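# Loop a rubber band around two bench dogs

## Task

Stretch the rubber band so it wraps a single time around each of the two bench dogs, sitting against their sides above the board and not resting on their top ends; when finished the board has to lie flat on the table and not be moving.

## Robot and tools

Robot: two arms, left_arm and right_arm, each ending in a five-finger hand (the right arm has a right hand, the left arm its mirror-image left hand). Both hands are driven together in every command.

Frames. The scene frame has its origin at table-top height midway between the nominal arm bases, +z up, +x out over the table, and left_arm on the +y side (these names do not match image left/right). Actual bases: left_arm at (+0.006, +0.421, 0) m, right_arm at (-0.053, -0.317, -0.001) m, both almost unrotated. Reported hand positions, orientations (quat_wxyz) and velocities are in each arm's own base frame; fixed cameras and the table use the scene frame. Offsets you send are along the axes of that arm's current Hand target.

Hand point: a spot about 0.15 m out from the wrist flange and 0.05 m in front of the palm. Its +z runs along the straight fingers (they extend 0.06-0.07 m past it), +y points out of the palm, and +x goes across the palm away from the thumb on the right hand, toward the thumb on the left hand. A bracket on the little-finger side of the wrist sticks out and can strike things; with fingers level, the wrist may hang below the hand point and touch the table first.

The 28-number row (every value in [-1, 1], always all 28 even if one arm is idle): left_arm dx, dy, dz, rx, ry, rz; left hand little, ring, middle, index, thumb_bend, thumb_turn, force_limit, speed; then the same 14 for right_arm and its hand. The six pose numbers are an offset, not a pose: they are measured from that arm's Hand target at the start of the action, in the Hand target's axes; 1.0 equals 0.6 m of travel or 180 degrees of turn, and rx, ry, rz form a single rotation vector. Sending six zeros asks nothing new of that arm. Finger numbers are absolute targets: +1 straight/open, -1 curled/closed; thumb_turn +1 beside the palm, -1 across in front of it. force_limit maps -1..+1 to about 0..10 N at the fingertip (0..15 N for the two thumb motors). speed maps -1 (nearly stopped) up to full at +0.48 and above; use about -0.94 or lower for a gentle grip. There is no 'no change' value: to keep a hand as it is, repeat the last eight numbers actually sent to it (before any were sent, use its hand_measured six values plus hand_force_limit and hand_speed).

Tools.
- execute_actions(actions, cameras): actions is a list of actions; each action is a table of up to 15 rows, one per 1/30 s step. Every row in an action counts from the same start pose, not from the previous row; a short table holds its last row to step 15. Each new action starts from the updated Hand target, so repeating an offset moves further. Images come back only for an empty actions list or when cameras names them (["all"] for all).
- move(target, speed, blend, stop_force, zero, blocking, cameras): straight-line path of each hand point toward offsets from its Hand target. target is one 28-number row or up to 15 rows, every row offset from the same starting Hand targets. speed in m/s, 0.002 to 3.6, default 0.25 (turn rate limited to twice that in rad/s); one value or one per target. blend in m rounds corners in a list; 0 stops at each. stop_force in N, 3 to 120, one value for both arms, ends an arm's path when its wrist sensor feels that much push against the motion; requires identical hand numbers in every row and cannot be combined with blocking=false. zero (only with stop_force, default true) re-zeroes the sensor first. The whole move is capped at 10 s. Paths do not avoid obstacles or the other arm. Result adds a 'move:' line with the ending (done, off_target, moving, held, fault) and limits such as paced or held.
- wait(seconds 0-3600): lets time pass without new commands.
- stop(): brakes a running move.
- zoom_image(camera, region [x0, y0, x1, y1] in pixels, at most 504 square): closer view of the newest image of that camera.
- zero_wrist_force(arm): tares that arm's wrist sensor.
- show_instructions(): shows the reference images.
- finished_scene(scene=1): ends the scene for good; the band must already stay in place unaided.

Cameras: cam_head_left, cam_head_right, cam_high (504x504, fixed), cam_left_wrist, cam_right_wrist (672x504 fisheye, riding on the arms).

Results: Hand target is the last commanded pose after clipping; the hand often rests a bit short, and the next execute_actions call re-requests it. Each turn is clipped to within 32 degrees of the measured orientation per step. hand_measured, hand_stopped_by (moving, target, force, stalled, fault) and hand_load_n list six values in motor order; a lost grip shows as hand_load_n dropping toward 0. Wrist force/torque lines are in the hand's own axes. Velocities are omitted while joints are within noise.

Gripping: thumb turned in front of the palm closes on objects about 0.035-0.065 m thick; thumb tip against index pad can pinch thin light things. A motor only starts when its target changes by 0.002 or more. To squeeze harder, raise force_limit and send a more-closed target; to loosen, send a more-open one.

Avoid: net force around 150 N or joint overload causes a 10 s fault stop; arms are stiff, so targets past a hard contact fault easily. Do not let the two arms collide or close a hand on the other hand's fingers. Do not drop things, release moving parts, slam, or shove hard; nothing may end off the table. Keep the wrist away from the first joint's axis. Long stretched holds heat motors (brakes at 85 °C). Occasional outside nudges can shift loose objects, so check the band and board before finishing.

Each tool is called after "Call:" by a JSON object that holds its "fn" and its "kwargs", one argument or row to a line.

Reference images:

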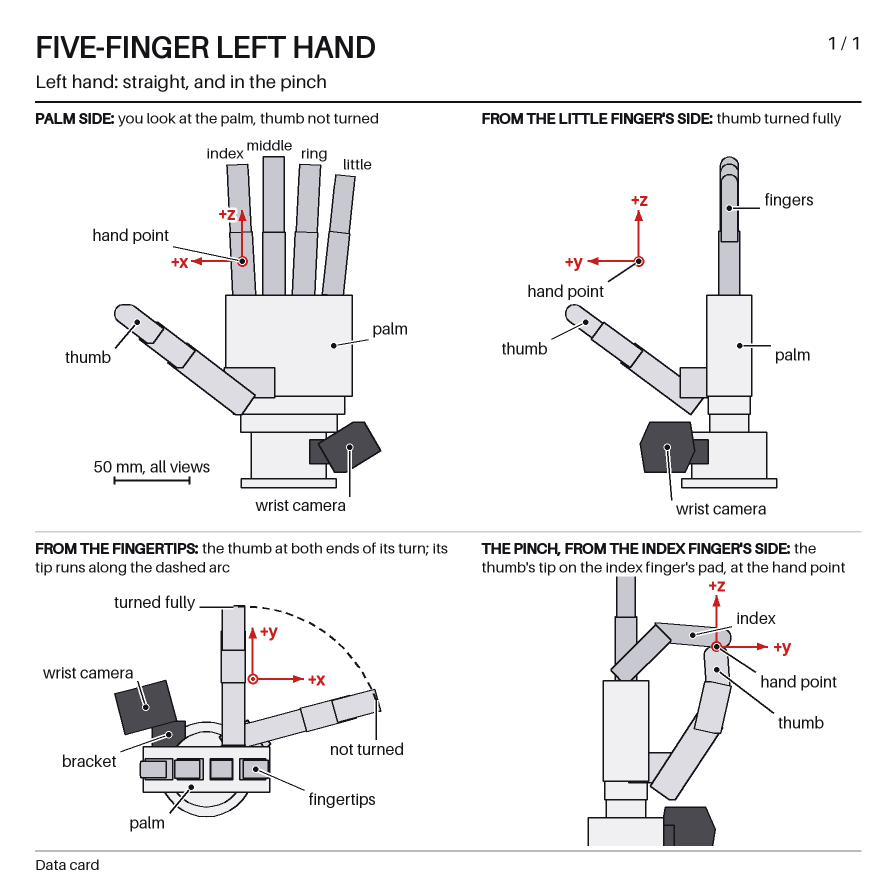

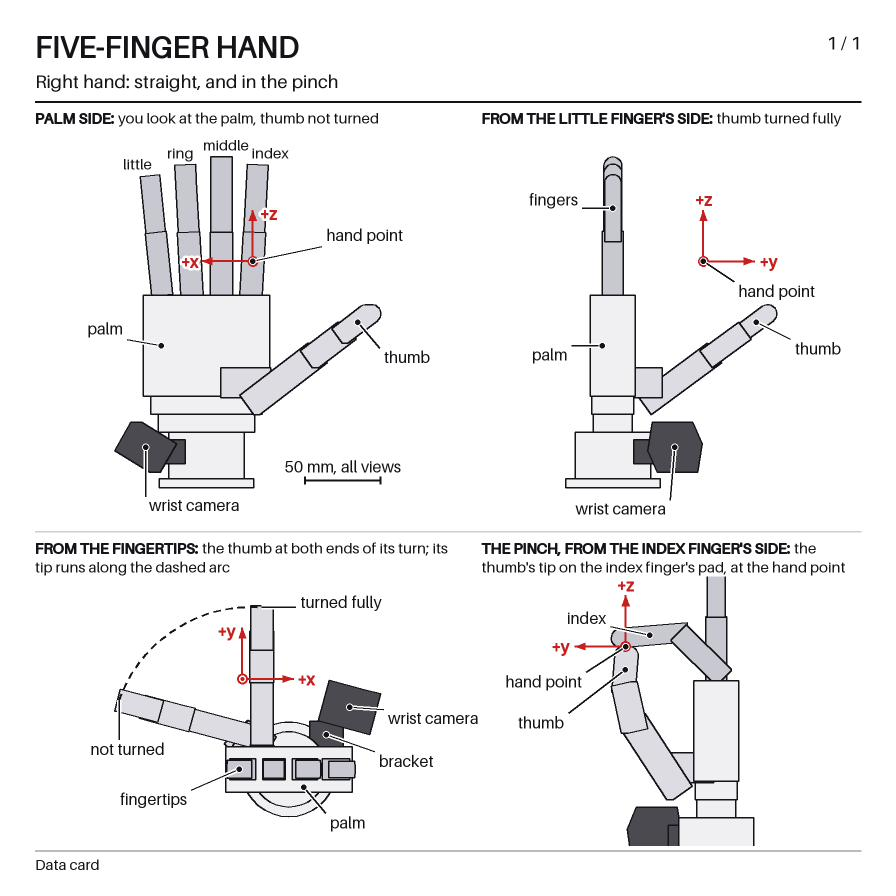

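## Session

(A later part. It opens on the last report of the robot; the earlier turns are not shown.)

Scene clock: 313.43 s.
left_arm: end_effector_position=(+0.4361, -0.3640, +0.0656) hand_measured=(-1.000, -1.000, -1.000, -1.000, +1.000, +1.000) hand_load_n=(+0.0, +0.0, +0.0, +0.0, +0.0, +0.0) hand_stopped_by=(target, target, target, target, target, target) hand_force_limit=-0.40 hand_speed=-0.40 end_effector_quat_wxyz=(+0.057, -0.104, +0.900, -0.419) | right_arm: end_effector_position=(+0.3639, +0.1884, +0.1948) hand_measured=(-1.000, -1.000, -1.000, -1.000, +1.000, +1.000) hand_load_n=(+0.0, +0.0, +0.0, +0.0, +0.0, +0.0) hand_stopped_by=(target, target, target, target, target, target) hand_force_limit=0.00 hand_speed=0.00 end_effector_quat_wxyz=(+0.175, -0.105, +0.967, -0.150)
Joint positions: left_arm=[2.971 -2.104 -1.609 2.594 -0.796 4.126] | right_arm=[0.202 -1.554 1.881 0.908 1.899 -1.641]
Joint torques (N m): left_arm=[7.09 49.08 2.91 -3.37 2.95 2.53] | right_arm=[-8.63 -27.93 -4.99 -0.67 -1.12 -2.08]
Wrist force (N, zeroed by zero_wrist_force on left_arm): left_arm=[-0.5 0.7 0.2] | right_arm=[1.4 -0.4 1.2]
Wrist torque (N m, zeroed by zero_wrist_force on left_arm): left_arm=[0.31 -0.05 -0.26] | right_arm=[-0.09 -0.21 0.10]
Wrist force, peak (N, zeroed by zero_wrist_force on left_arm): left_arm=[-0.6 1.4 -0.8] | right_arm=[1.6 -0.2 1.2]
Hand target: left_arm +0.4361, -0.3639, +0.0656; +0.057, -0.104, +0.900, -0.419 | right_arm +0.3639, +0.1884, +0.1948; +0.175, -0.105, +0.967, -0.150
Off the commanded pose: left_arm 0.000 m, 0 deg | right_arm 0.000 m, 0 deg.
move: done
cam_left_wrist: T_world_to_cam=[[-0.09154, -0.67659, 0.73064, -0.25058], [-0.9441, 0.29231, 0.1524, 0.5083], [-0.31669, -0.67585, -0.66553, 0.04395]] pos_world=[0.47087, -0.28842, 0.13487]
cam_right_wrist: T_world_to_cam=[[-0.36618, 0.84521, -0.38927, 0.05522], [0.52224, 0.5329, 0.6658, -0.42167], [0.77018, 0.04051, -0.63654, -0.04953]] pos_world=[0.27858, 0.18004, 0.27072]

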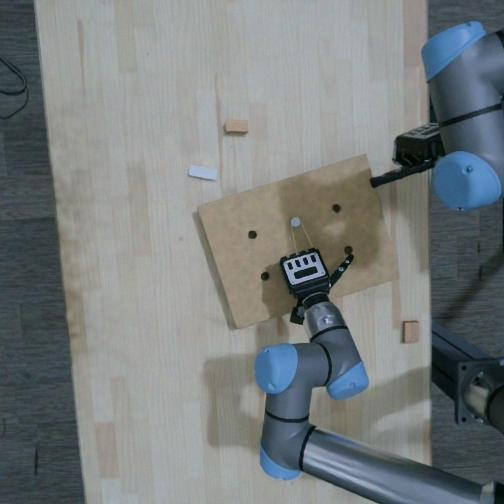

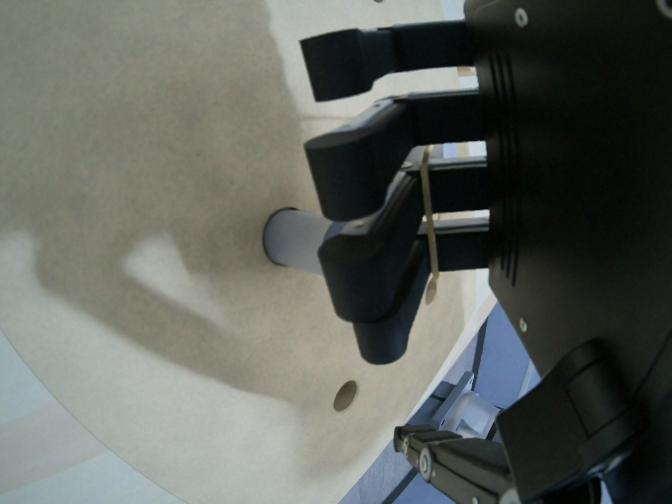

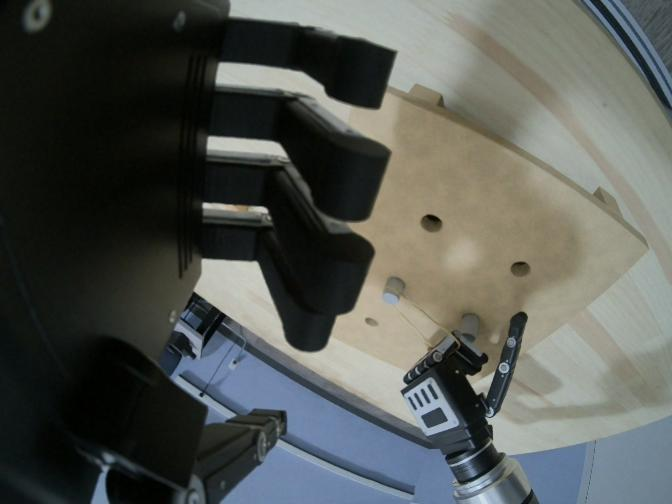

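Call:
{"fn": "move", "kwargs": {
  "target": [0,0.05358,-0.06383,0,0,0,-1,-1,-1,-1,1,1,-0.4,-0.4,0,0,0,0,0,0,-1,-1,-1,-1,1,1,0,0],
  "speed": 0.04,
  "cameras": ["cam_high","cam_left_wrist","cam_right_wrist"]
}}

Call:
{"fn": "zoom_image", "kwargs": {
  "camera": "cam_right_wrist",
  "region": [360, 220, 520, 380]
}}

Call:
{"fn": "zoom_image", "kwargs": {
  "camera": "cam_high",
  "region": [260, 190, 360, 290]
}}

Scene clock: 316.77 s.
left_arm: end_effector_position=(+0.4244, -0.3153, +0.0656) hand_measured=(-1.000, -1.000, -1.000, -1.000, +1.000, +1.000) hand_load_n=(+0.0, +0.0, +0.0, +0.0, +0.0, +0.0) hand_stopped_by=(target, target, target, target, target, target) hand_force_limit=-0.40 hand_speed=-0.40 end_effector_quat_wxyz=(+0.057, -0.104, +0.900, -0.419) | right_arm: end_effector_position=(+0.3639, +0.1884, +0.1948) hand_measured=(-1.000, -1.000, -1.000, -1.000, +1.000, +1.000) hand_load_n=(+0.0, +0.0, +0.0, +0.0, +0.0, +0.0) hand_stopped_by=(target, target, target, target, target, target) hand_force_limit=0.00 hand_speed=0.00 end_effector_quat_wxyz=(+0.175, -0.105, +0.967, -0.150)
Joint positions: left_arm=[3.078 -2.062 -1.706 2.549 -0.754 4.266] | right_arm=[0.202 -1.554 1.881 0.908 1.899 -1.641]
Joint torques (N m): left_arm=[9.16 47.43 3.15 -3.69 2.99 2.64] | right_arm=[-9.65 -28.83 -3.93 -0.37 -1.29 -2.41]
Wrist force (N, zeroed by zero_wrist_force on left_arm): left_arm=[-0.4 0.9 -0.5] | right_arm=[1.4 0.0 0.8]
Wrist torque (N m, zeroed by zero_wrist_force on left_arm): left_arm=[0.35 -0.08 -0.24] | right_arm=[-0.02 -0.19 0.10]
Wrist force, peak (N, zeroed by zero_wrist_force on left_arm): left_arm=[-0.6 1.6 -0.5] | right_arm=[1.5 -0.5 1.2]
Hand target: left_arm +0.4244, -0.3153, +0.0656; +0.057, -0.104, +0.900, -0.419 | right_arm +0.3639, +0.1884, +0.1948; +0.175, -0.105, +0.967, -0.150
Off the commanded pose: left_arm 0.000 m, 0 deg | right_arm 0.000 m, 0 deg.
move: done
cam_left_wrist: T_world_to_cam=[[-0.09154, -0.6766, 0.73064, -0.21877], [-0.94413, 0.29224, 0.15234, 0.48306], [-0.3166, -0.67587, -0.66555, 0.07305]] pos_world=[0.45917, -0.23982, 0.13487]
cam_right_wrist: T_world_to_cam=[[-0.36618, 0.84521, -0.38927, 0.05522], [0.52224, 0.5329, 0.6658, -0.42167], [0.77018, 0.04051, -0.63654, -0.04953]] pos_world=[0.27858, 0.18004, 0.27072]

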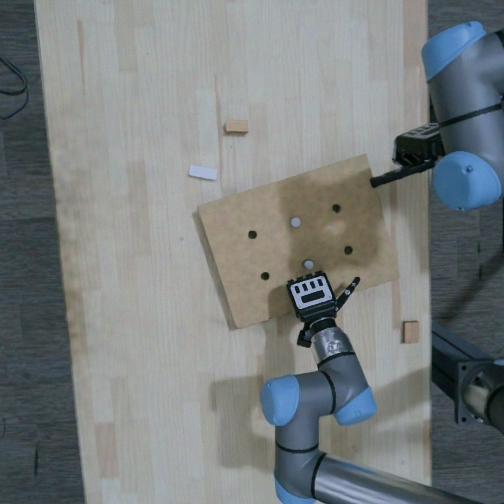

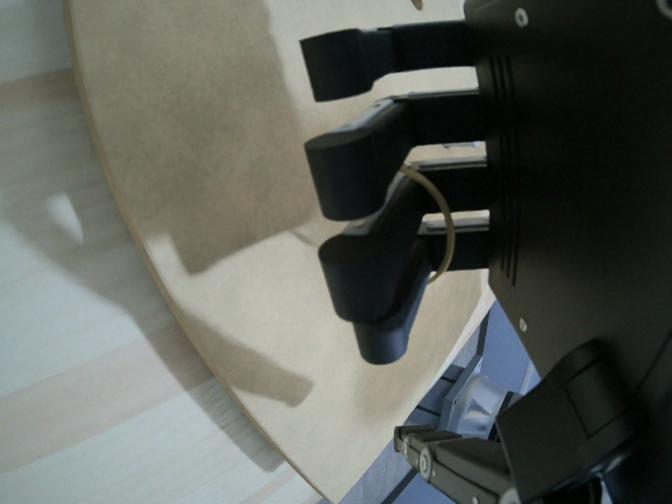

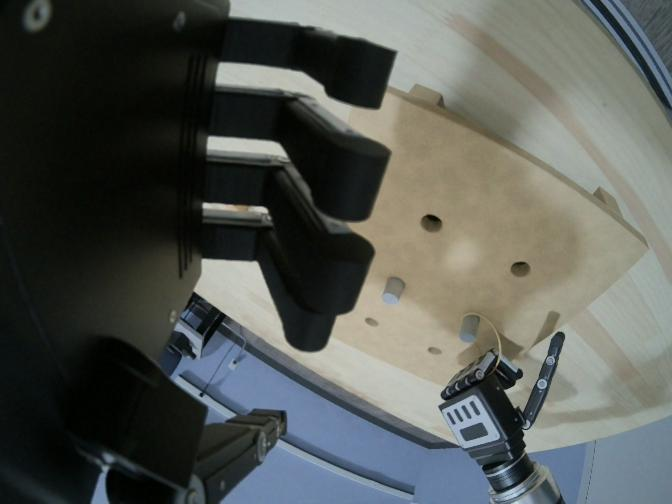

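Scaled by 3.150 from the camera's image (finer frame: 960x720).

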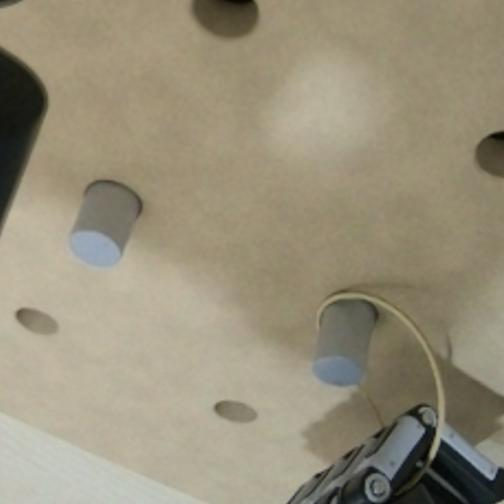

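Scaled by 5.040 from the camera's image (finer frame: 720x720).

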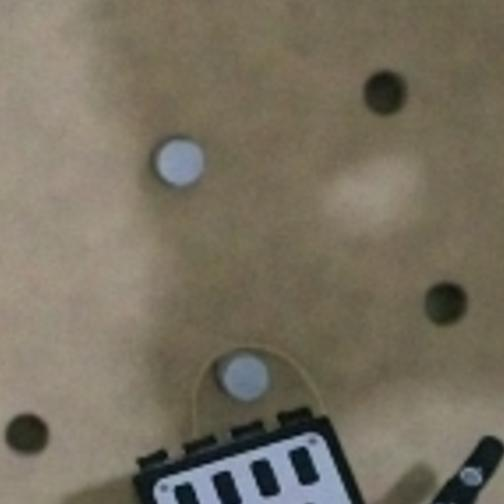

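Call:
{"fn": "move", "kwargs": {
  "target": [
    [0,-0.1588,-0.1333,0,0,0,-1,-1,-1,-1,1,1,-0.4,-0.4,0,0,0,0,0,0,-1,-1,-1,-1,1,1,0,0],
    [0,-0.3196,0.0582,0,0,0,-1,-1,-1,-1,1,1,-0.4,-0.4,0,0,0,0,0,0,-1,-1,-1,-1,1,1,0,0],
    [0,-0.2278,0.1352,0,0,0,-1,-1,-1,-1,1,1,-0.4,-0.4,0,0,0,0,0,0,-1,-1,-1,-1,1,1,0,0]
  ],
  "speed": 0.08,
  "cameras": ["cam_high","cam_left_wrist","cam_right_wrist"]
}}

Call:
{"fn": "zoom_image", "kwargs": {
  "camera": "cam_right_wrist",
  "region": [320, 200, 520, 400]
}}

Scene clock: 330.93 s.
left_arm: end_effector_position=(+0.4587, -0.4613, +0.1182) hand_measured=(-1.000, -1.000, -1.000, -1.000, +1.000, +1.000) hand_load_n=(+0.0, +0.0, +0.0, +0.0, -0.5, -0.5) hand_stopped_by=(target, target, target, target, target, target) hand_force_limit=-0.40 hand_speed=-0.40 end_effector_quat_wxyz=(+0.057, -0.104, +0.900, -0.419) | right_arm: end_effector_position=(+0.3639, +0.1884, +0.1948) hand_measured=(-1.000, -1.000, -1.000, -1.000, +1.000, +1.000) hand_load_n=(+0.0, +0.0, +0.0, +0.0, +0.0, +0.0) hand_stopped_by=(target, target, target, target, target, target) hand_force_limit=0.00 hand_speed=0.00 end_effector_quat_wxyz=(+0.175, -0.105, +0.967, -0.150)
Joint positions: left_arm=[2.792 -2.173 -1.311 2.505 -0.886 3.917] | right_arm=[0.202 -1.554 1.881 0.908 1.899 -1.641]
Joint torques (N m): left_arm=[8.54 33.9 5.17 0.4 2.58 -2.69] | right_arm=[-8.81 -26.56 -3.91 -0.47 -0.91 -2.47]
Wrist force (N, zeroed by zero_wrist_force on left_arm): left_arm=[-0.6 1.0 -0.5] | right_arm=[1.2 -0.2 1.0]
Wrist torque (N m, zeroed by zero_wrist_force on left_arm): left_arm=[0.37 -0.03 -0.29] | right_arm=[-0.06 -0.17 0.09]
Wrist force, peak (N, zeroed by zero_wrist_force on left_arm): left_arm=[-0.5 1.1 -1.1] | right_arm=[1.7 -0.3 1.2]
Hand target: left_arm +0.4587, -0.4613, +0.1181; +0.057, -0.104, +0.900, -0.419 | right_arm +0.3639, +0.1884, +0.1948; +0.175, -0.105, +0.967, -0.150
Off the commanded pose: left_arm 0.000 m, 0 deg | right_arm 0.000 m, 0 deg.
move: done
cam_left_wrist: T_world_to_cam=[[-0.09168, -0.67655, 0.73066, -0.3527], [-0.94409, 0.2924, 0.1523, 0.55012], [-0.31668, -0.67585, -0.66553, 0.02035]] pos_world=[0.49347, -0.38572, 0.18747]
cam_right_wrist: T_world_to_cam=[[-0.36618, 0.84521, -0.38927, 0.05522], [0.52224, 0.5329, 0.6658, -0.42167], [0.77018, 0.04051, -0.63654, -0.04953]] pos_world=[0.27858, 0.18004, 0.27072]

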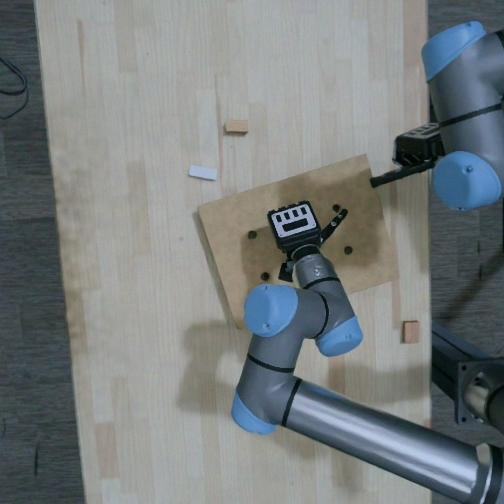

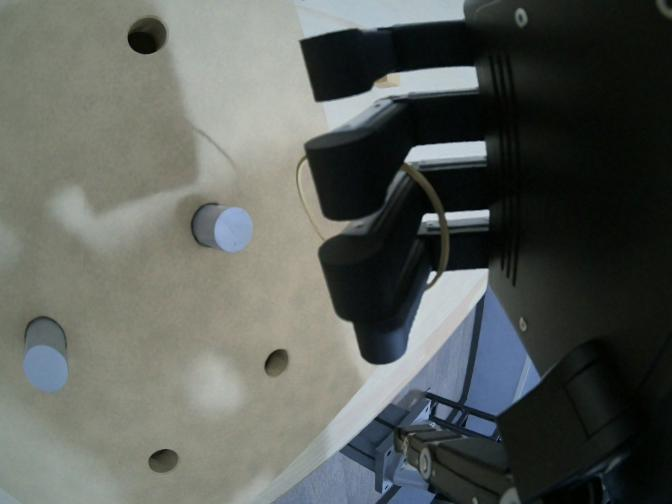

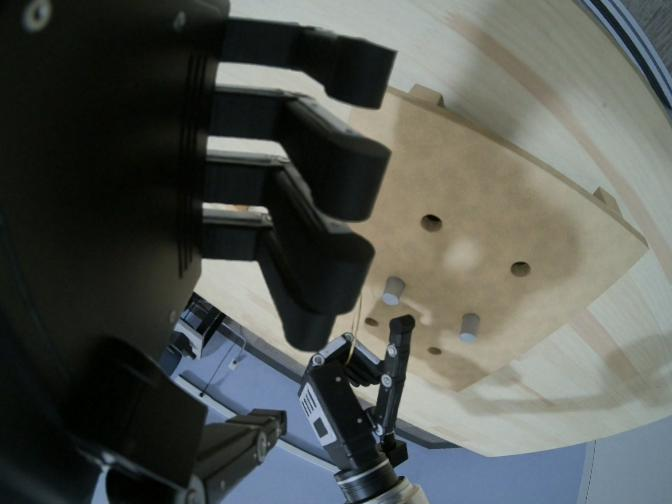

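Scaled by 2.520 from the camera's image (finer frame: 960x720).

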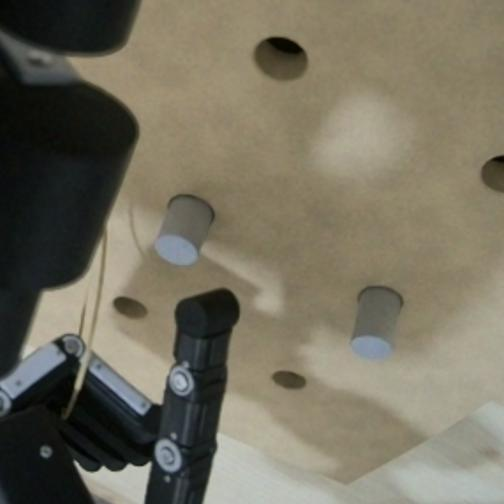

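Call:
{"fn": "move", "kwargs": {
  "target": [
    [0,0.01787,0.0150,0,0,0,-1,-1,-1,-1,1,1,-0.4,-0.4,0,0,0,0,0,0,-1,-1,-1,-1,1,1,0,0],
    [0,0.05973,0.00662,0,0,0,-1,-1,-1,-1,1,1,-0.4,-0.4,0,0,0,0,0,0,-1,-1,-1,-1,1,1,0,0],
    [0,0.08947,-0.01195,0,0,0,-1,-1,-1,-1,1,1,-0.4,-0.4,0,0,0,0,0,0,-1,-1,-1,-1,1,1,0,0],
    [0,0.10848,-0.01775,0,0,0,-1,-1,-1,-1,1,1,-0.4,-0.4,0,0,0,0,0,0,-1,-1,-1,-1,1,1,0,0],
    [0,0.13133,-0.02033,0,0,0,-1,-1,-1,-1,1,1,-0.4,-0.4,0,0,0,0,0,0,-1,-1,-1,-1,1,1,0,0]
  ],
  "speed": 0.04,
  "blend": 0.002,
  "cameras": ["cam_high","cam_left_wrist","cam_right_wrist"]
}}

Call:
{"fn": "zoom_image", "kwargs": {
  "camera": "cam_right_wrist",
  "region": [340, 200, 500, 360]
}}

Call:
{"fn": "zoom_image", "kwargs": {
  "camera": "cam_high",
  "region": [260, 190, 360, 290]
}}

Scene clock: 336.17 s.
left_arm: end_effector_position=(+0.4455, -0.4028, +0.0657) hand_measured=(-1.000, -1.000, -1.000, -1.000, +1.000, +1.000) hand_load_n=(+0.0, +0.0, +0.0, +0.0, +0.0, +0.0) hand_stopped_by=(target, target, target, target, target, target) hand_force_limit=-0.40 hand_speed=-0.40 end_effector_quat_wxyz=(+0.057, -0.104, +0.900, -0.419) | right_arm: end_effector_position=(+0.3639, +0.1884, +0.1948) hand_measured=(-1.000, -1.000, -1.000, -1.000, +1.000, +1.000) hand_load_n=(+0.0, +0.0, +0.0, +0.0, +0.0, +0.0) hand_stopped_by=(target, target, target, target, target, target) hand_force_limit=0.00 hand_speed=0.00 end_effector_quat_wxyz=(+0.175, -0.105, +0.967, -0.150)
Joint positions: left_arm=[2.894 -2.146 -1.521 2.613 -0.832 4.032] | right_arm=[0.202 -1.554 1.881 0.908 1.899 -1.641]
Joint torques (N m): left_arm=[7.08 53.46 4.93 0.46 3 2.73] | right_arm=[-9.01 -28.37 -5.6 -0.38 -0.85 -2.37]
Wrist force (N, zeroed by zero_wrist_force on left_arm): left_arm=[-0.3 1.0 -0.9] | right_arm=[1.2 -0.3 1.2]
Wrist torque (N m, zeroed by zero_wrist_force on left_arm): left_arm=[0.41 -0.09 -0.28] | right_arm=[-0.08 -0.18 0.09]
Wrist force, peak (N, zeroed by zero_wrist_force on left_arm): left_arm=[-0.2 1.4 -0.6] | right_arm=[1.5 -0.3 1.3]
Hand target: left_arm +0.4455, -0.4028, +0.0656; +0.057, -0.104, +0.900, -0.419 | right_arm +0.3639, +0.1884, +0.1948; +0.175, -0.105, +0.967, -0.150
Off the commanded pose: left_arm 0.000 m, 0 deg | right_arm 0.000 m, 0 deg.
move: done
cam_left_wrist: T_world_to_cam=[[-0.09154, -0.67659, 0.73064, -0.27611], [-0.9441, 0.29231, 0.1524, 0.52853], [-0.31669, -0.67585, -0.66553, 0.0207]] pos_world=[0.48027, -0.32732, 0.13497]
cam_right_wrist: T_world_to_cam=[[-0.36618, 0.84521, -0.38927, 0.05522], [0.52224, 0.5329, 0.6658, -0.42167], [0.77018, 0.04051, -0.63654, -0.04953]] pos_world=[0.27858, 0.18004, 0.27072]

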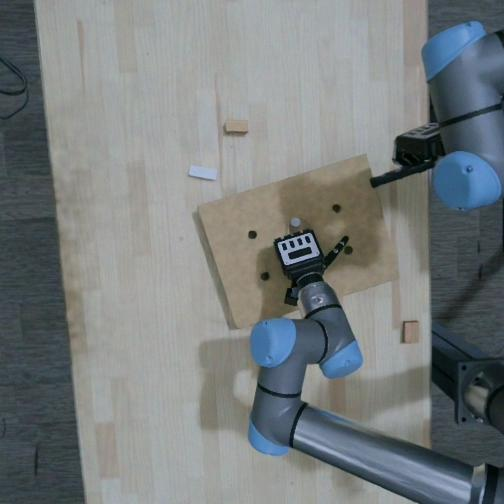

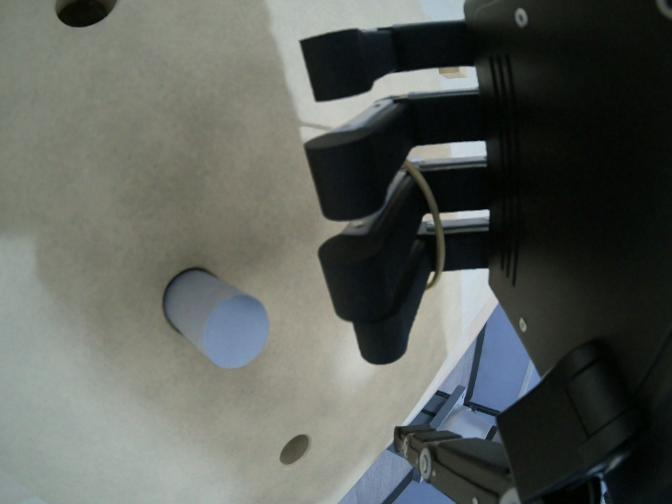

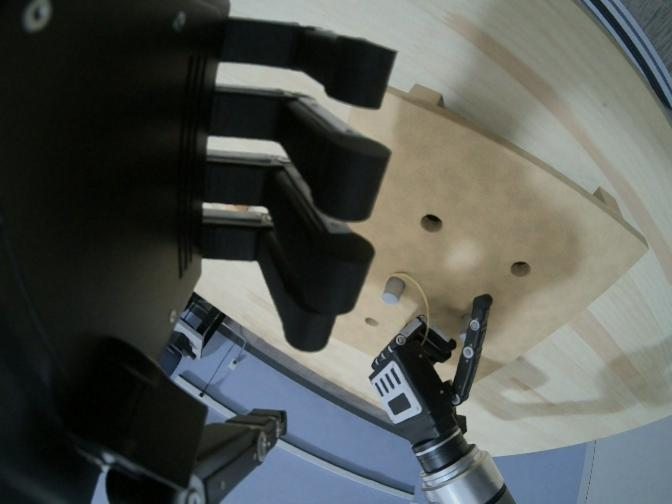

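Scaled by 3.150 from the camera's image (finer frame: 960x720).

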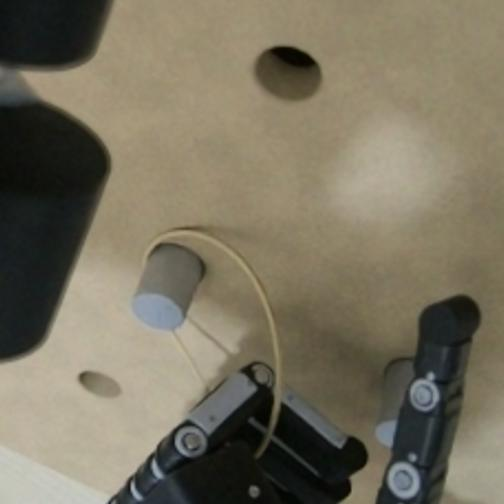

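Scaled by 5.040 from the camera's image (finer frame: 720x720).

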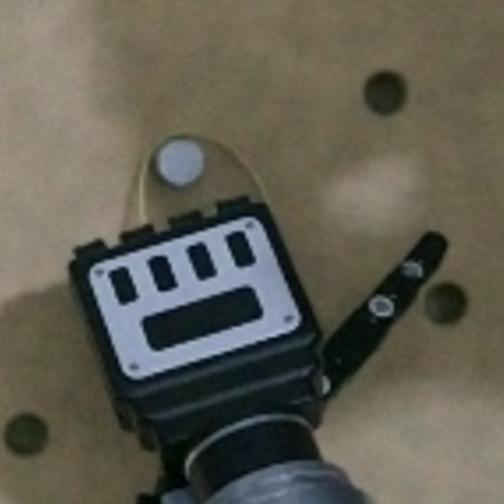

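Call:
{"fn": "move", "kwargs": {
  "target": [0,0,0,0,0,0,-1,-1,-1,-1,1,1,-0.4,-0.4,-0.3187,-0.0610,0.0378,-0.2996,0.0990,0.0381,-1,-1,-1,1,1,1,0,0],
  "speed": 0.15,
  "cameras": ["cam_high","cam_left_wrist","cam_right_wrist"]
}}

Call:
{"fn": "zoom_image", "kwargs": {
  "camera": "cam_high",
  "region": [230, 130, 380, 280]
}}

Scene clock: 340.60 s.
left_arm: end_effector_position=(+0.4455, -0.4028, +0.0656) hand_measured=(-1.000, -1.000, -1.000, -1.000, +1.000, +1.000) hand_load_n=(+0.0, +0.0, +0.5, +0.0, +0.0, +0.0) hand_stopped_by=(target, target, target, target, target, target) hand_force_limit=-0.40 hand_speed=-0.40 end_effector_quat_wxyz=(+0.057, -0.104, +0.900, -0.419) | right_arm: end_effector_position=(+0.5530, +0.1974, +0.2453) hand_measured=(-1.000, -1.000, -1.000, +1.000, +1.000, +1.000) hand_load_n=(+0.0, +0.0, +0.0, +0.0, +0.0, +0.0) hand_stopped_by=(target, target, target, target, target, target) hand_force_limit=0.00 hand_speed=0.00 end_effector_quat_wxyz=(-0.029, -0.093, +0.949, +0.300)
Joint positions: left_arm=[2.895 -2.146 -1.521 2.613 -0.831 4.032] | right_arm=[-0.236 -0.904 1.184 1.575 1.022 -2.084]
Joint torques (N m): left_arm=[8.18 51.99 3.72 0.24 2.91 2.78] | right_arm=[-8.97 -39.28 -33.02 5.05 -2.46 -2.37]
Wrist force (N, zeroed by zero_wrist_force on left_arm): left_arm=[-0.2 1.2 -0.7] | right_arm=[0.0 -2.2 0.6]
Wrist torque (N m, zeroed by zero_wrist_force on left_arm): left_arm=[0.43 -0.11 -0.28] | right_arm=[-0.34 -0.05 0.07]
Wrist force, peak (N, zeroed by zero_wrist_force on left_arm): left_arm=[-0.3 1.5 -0.9] | right_arm=[-0.5 -2.3 0.8]
Hand target: left_arm +0.4455, -0.4028, +0.0656; +0.057, -0.104, +0.900, -0.419 | right_arm +0.5531, +0.1974, +0.2453; -0.029, -0.093, +0.949, +0.300
Off the commanded pose: left_arm 0.000 m, 0 deg | right_arm 0.000 m, 0 deg.
move: done
cam_left_wrist: T_world_to_cam=[[-0.09154, -0.67659, 0.73064, -0.27597], [-0.9441, 0.29231, 0.1524, 0.52852], [-0.31669, -0.67585, -0.66553, 0.02071]] pos_world=[0.48027, -0.32722, 0.13487]
cam_right_wrist: T_world_to_cam=[[-0.38983, 0.73236, 0.55829, -0.06058], [0.83142, 0.01924, 0.55531, -0.60135], [0.39594, 0.68065, -0.6164, -0.08771]] pos_world=[0.51109, 0.11563, 0.31369]

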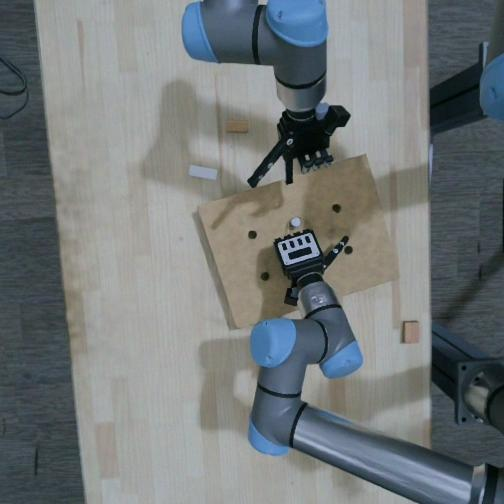

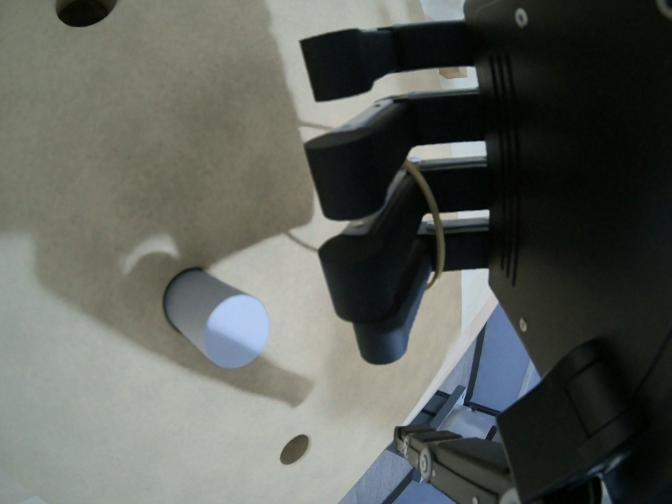

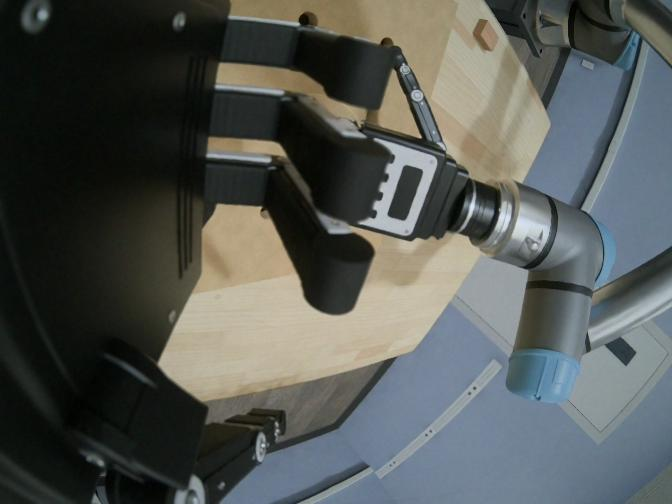

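Scaled by 3.360 from the camera's image (finer frame: 720x720).

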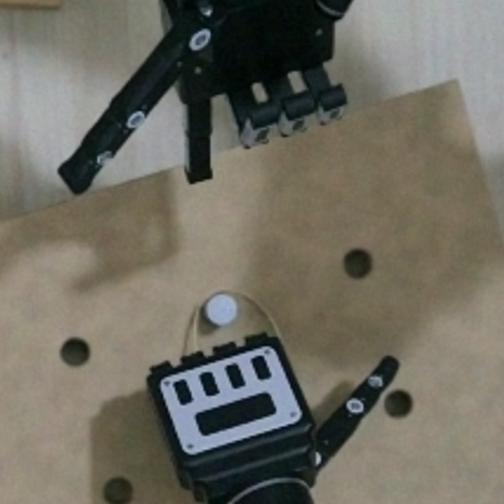

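Call:
{"fn": "move", "kwargs": {
  "target": [0,0,0,0,0,0,-1,-1,-1,-1,1,1,-0.4,-0.4,0,0,0.1667,0,0,0,-1,-1,-1,1,1,1,0,0],
  "speed": 0.08,
  "stop_force": 6,
  "cameras": ["cam_high","cam_right_wrist"]
}}

Call:
{"fn": "zoom_image", "kwargs": {
  "camera": "cam_high",
  "region": [245, 170, 345, 270]
}}

Scene clock: 344.13 s.
left_arm: end_effector_position=(+0.4455, -0.4028, +0.0656) hand_measured=(-1.000, -1.000, -1.000, -1.000, +1.000, +1.000) hand_load_n=(+0.0, +0.0, +0.0, +0.0, +0.0, +0.0) hand_stopped_by=(target, target, target, target, target, target) hand_force_limit=-0.40 hand_speed=-0.40 end_effector_quat_wxyz=(+0.057, -0.104, +0.900, -0.419) | right_arm: end_effector_position=(+0.5419, +0.2537, +0.1634) hand_measured=(-1.000, -1.000, -1.000, +1.000, +1.000, +1.000) hand_load_n=(+0.0, +0.0, +0.0, +0.0, +0.0, +0.0) hand_stopped_by=(target, target, target, target, target, target) hand_force_limit=0.00 hand_speed=0.00 end_effector_quat_wxyz=(-0.029, -0.093, +0.949, +0.300)
Joint positions: left_arm=[2.895 -2.146 -1.521 2.613 -0.831 4.032] | right_arm=[-0.138 -0.852 1.302 1.346 0.997 -1.971]
Joint torques (N m): left_arm=[8.6 51.44 4.15 0.46 2.96 2.61] | right_arm=[8.44 -38.69 -3.59 0.45 -2.67 2.81]
Wrist force (N, zeroed by zero_wrist_force on left_arm): left_arm=[-0.3 1.1 -0.8] | right_arm=[-0.1 -2.1 0.7]
Wrist torque (N m, zeroed by zero_wrist_force on left_arm): left_arm=[0.42 -0.09 -0.28] | right_arm=[-0.35 -0.03 -0.09]
Wrist force, peak (N, zeroed by zero_wrist_force on left_arm): left_arm=[-0.4 1.4 -1.0] | right_arm=[0.1 -2.2 1.1]
Hand target: left_arm +0.4455, -0.4028, +0.0656; +0.057, -0.104, +0.900, -0.419 | right_arm +0.5419, +0.2537, +0.1634; -0.029, -0.093, +0.949, +0.300
Off the commanded pose: left_arm 0.000 m, 0 deg | right_arm 0.000 m, 0 deg.
move: done
cam_right_wrist: T_world_to_cam=[[-0.38987, 0.73228, 0.55836, -0.0604], [0.83146, 0.01929, 0.55526, -0.54774], [0.39583, 0.68073, -0.61638, -0.17208]] pos_world=[0.49999, 0.17193, 0.23179]

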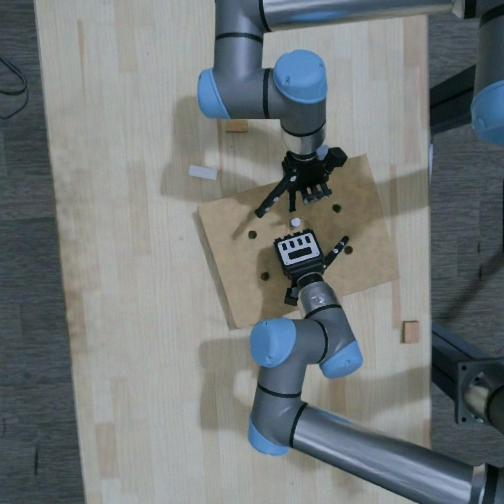

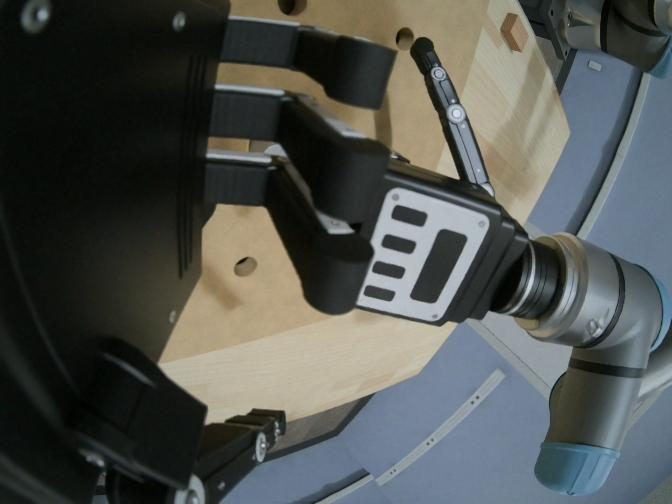

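Scaled by 5.040 from the camera's image (finer frame: 720x720).

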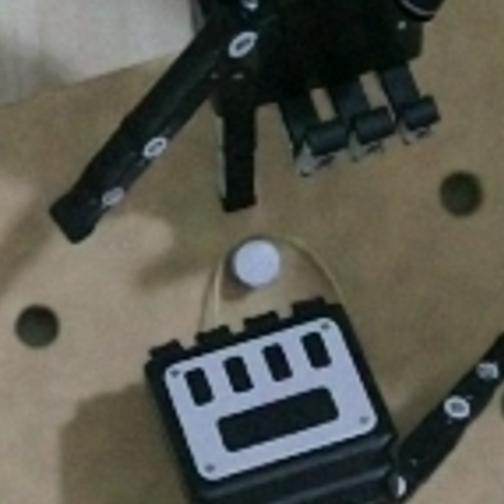

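Call:
{"fn": "move", "kwargs": {
  "target": [0,0,0,0,0,0,-1,-1,-1,-1,1,1,-0.4,-0.4,0,-0.0038,0.0309,0,0,0,-1,-1,-1,1,1,1,0,0],
  "speed": 0.03,
  "stop_force": 5,
  "cameras": ["cam_high"]
}}

Call:
{"fn": "zoom_image", "kwargs": {
  "camera": "cam_high",
  "region": [265, 190, 325, 250]
}}

Call:
{"fn": "move", "kwargs": {
  "target": [0,0,0,0,0,0,-1,-1,-1,-1,1,1,-0.4,-0.4,0,0.0075,0.0053,0,0,0,-1,-1,-1,1,1,1,0,0],
  "speed": 0.006,
  "stop_force": 3,
  "cameras": ["cam_high"]
}}

Call:
{"fn": "zoom_image", "kwargs": {
  "camera": "cam_high",
  "region": [265, 190, 325, 250]
}}

Scene clock: 346.77 s.
left_arm: end_effector_position=(+0.4455, -0.4028, +0.0656) hand_measured=(-1.000, -1.000, -1.000, -1.000, +1.000, +1.000) hand_load_n=(+0.0, +0.0, +0.0, +0.0, +0.0, -0.5) hand_stopped_by=(target, target, target, target, target, target) hand_force_limit=-0.40 hand_speed=-0.40 end_effector_quat_wxyz=(+0.057, -0.104, +0.900, -0.419) | right_arm: end_effector_position=(+0.5402, +0.2623, +0.1469) hand_measured=(-1.000, -1.000, -1.000, +1.000, +1.000, +1.000) hand_load_n=(+0.0, +0.0, +0.0, +0.0, +0.0, +0.0) hand_stopped_by=(target, target, target, target, target, target) hand_force_limit=0.00 hand_speed=0.00 end_effector_quat_wxyz=(-0.029, -0.093, +0.949, +0.300)
Joint positions: left_arm=[2.895 -2.146 -1.521 2.613 -0.831 4.032] | right_arm=[-0.122 -0.836 1.318 1.304 0.994 -1.953]
Joint torques (N m): left_arm=[8.98 51.9 4.04 0.2 3.16 2.63] | right_arm=[7.92 -39.9 -2.5 0.32 -2.67 2.53]
Wrist force (N, zeroed by zero_wrist_force on left_arm): left_arm=[-0.3 1.2 -0.6] | right_arm=[-0.1 -1.9 0.6]
Wrist torque (N m, zeroed by zero_wrist_force on left_arm): left_arm=[0.41 -0.09 -0.28] | right_arm=[-0.30 -0.04 -0.09]
Wrist force, peak (N, zeroed by zero_wrist_force on left_arm): left_arm=[-0.4 1.3 -0.8] | right_arm=[-0.1 -2.3 1.1]
Hand target: left_arm +0.4455, -0.4028, +0.0656; +0.057, -0.104, +0.900, -0.419 | right_arm +0.5402, +0.2623, +0.1469; -0.029, -0.093, +0.949, +0.300
Off the commanded pose: left_arm 0.000 m, 0 deg | right_arm 0.000 m, 0 deg.
move: done

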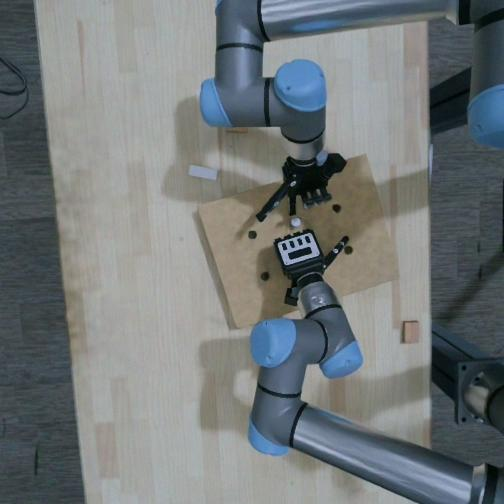

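Scaled by 8.400 from the camera's image (finer frame: 720x720).

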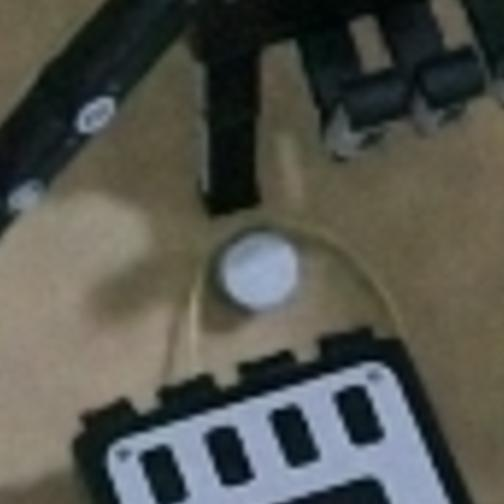

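Scene clock: 348.43 s.
left_arm: end_effector_position=(+0.4455, -0.4028, +0.0656) hand_measured=(-1.000, -1.000, -1.000, -1.000, +1.000, +1.000) hand_load_n=(+0.0, +0.0, +0.0, +0.0, +0.0, +0.0) hand_stopped_by=(target, target, target, target, target, target) hand_force_limit=-0.40 hand_speed=-0.40 end_effector_quat_wxyz=(+0.057, -0.104, +0.900, -0.419) | right_arm: end_effector_position=(+0.5391, +0.2677, +0.1469) hand_measured=(-1.000, -1.000, -1.000, +1.000, +1.000, +1.000) hand_load_n=(+0.0, +0.0, +0.0, +0.0, +0.0, +0.0) hand_stopped_by=(target, target, target, target, target, target) hand_force_limit=0.00 hand_speed=0.00 end_effector_quat_wxyz=(-0.029, -0.093, +0.949, +0.300)
Joint positions: left_arm=[2.895 -2.146 -1.521 2.613 -0.831 4.032] | right_arm=[-0.112 -0.837 1.318 1.299 0.992 -1.942]
Joint torques (N m): left_arm=[8.34 52.01 3.63 0.21 2.7 2.59] | right_arm=[7.31 -56.83 -2.87 0.17 -2.61 2.46]
Wrist force (N, zeroed by zero_wrist_force on left_arm): left_arm=[-0.4 1.1 -0.7] | right_arm=[0.1 -2.1 0.4]
Wrist torque (N m, zeroed by zero_wrist_force on left_arm): left_arm=[0.40 -0.09 -0.28] | right_arm=[-0.32 -0.05 -0.08]
Wrist force, peak (N, zeroed by zero_wrist_force on left_arm): left_arm=[-0.3 1.5 -0.8] | right_arm=[0.0 -2.4 0.8]
Hand target: left_arm +0.4455, -0.4028, +0.0656; +0.057, -0.104, +0.900, -0.419 | right_arm +0.5391, +0.2677, +0.1469; -0.029, -0.093, +0.949, +0.300
Off the commanded pose: left_arm 0.000 m, 0 deg | right_arm 0.000 m, 0 deg.
move: done

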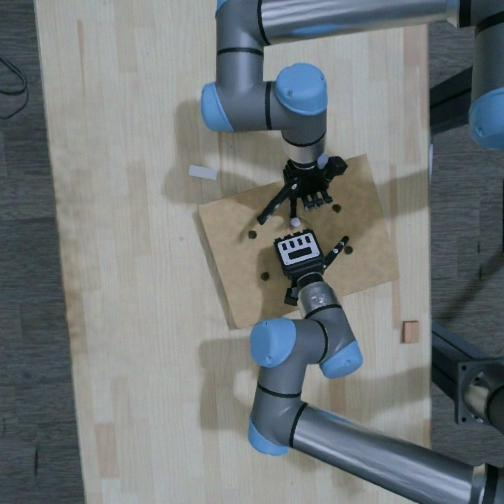

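Scaled by 8.400 from the camera's image (finer frame: 720x720).

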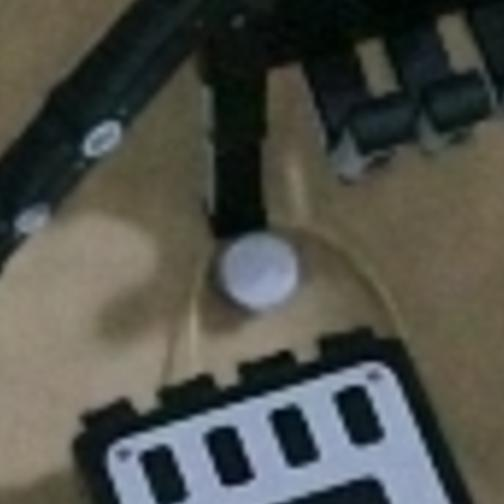

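Call:
{"fn": "move", "kwargs": {
  "target": [0,0,0,0,0,0,-1,-1,-1,-1,1,1,-0.4,-0.4,0,0.0068,0.0048,0,0,0,-1,-1,-1,1,1,1,0,0],
  "speed": 0.005,
  "stop_force": 3,
  "cameras": ["cam_high"]
}}

Call:
{"fn": "zoom_image", "kwargs": {
  "camera": "cam_high",
  "region": [265, 190, 325, 250]
}}

Scene clock: 350.37 s.
left_arm: end_effector_position=(+0.4455, -0.4028, +0.0656) hand_measured=(-1.000, -1.000, -1.000, -1.000, +1.000, +1.000) hand_load_n=(+0.0, +0.0, +0.0, +0.0, +0.0, +0.0) hand_stopped_by=(target, target, target, target, target, target) hand_force_limit=-0.40 hand_speed=-0.40 end_effector_quat_wxyz=(+0.057, -0.104, +0.900, -0.419) | right_arm: end_effector_position=(+0.5390, +0.2683, +0.1469) hand_measured=(-1.000, -1.000, -1.000, +1.000, +1.000, +1.000) hand_load_n=(+0.0, +0.0, +0.0, +0.0, +0.0, +0.0) hand_stopped_by=(target, target, target, target, target, target) hand_force_limit=0.00 hand_speed=0.00 end_effector_quat_wxyz=(-0.029, -0.093, +0.949, +0.300)
Joint positions: left_arm=[2.895 -2.146 -1.521 2.613 -0.831 4.032] | right_arm=[-0.111 -0.837 1.318 1.298 0.992 -1.941]
Joint torques (N m): left_arm=[8.01 51.99 4.82 0.22 2.96 2.62] | right_arm=[-7.21 -46.5 -4.53 4.95 -0.43 -2.61]
Wrist force (N, zeroed by zero_wrist_force on left_arm): left_arm=[-0.2 1.2 -0.7] | right_arm=[0.2 -4.8 -1.5]
Wrist torque (N m, zeroed by zero_wrist_force on left_arm): left_arm=[0.41 -0.12 -0.27] | right_arm=[-0.13 -0.03 -0.06]
Wrist force, peak (N, zeroed by zero_wrist_force on left_arm): left_arm=[-0.3 1.2 -1.0] | right_arm=[0.1 -6.6 -2.2]
Hand target: left_arm +0.4455, -0.4028, +0.0656; +0.057, -0.104, +0.900, -0.419 | right_arm +0.5390, +0.2683, +0.1469; -0.029, -0.093, +0.949, +0.300 (not the last commanded pose)
Off the commanded pose: left_arm 0.000 m, 0 deg | right_arm 0.004 m, 0 deg.
move: contact (right_arm)

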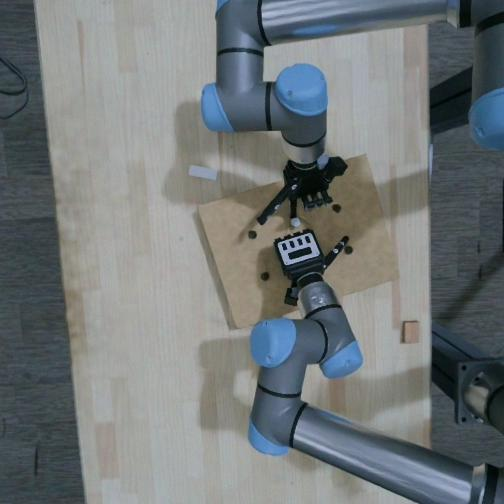

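Scaled by 8.400 from the camera's image (finer frame: 720x720).

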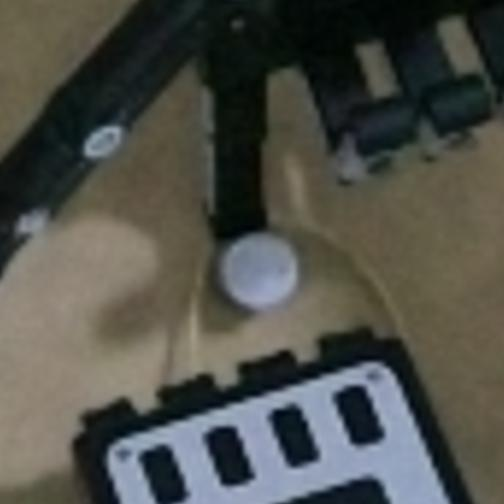

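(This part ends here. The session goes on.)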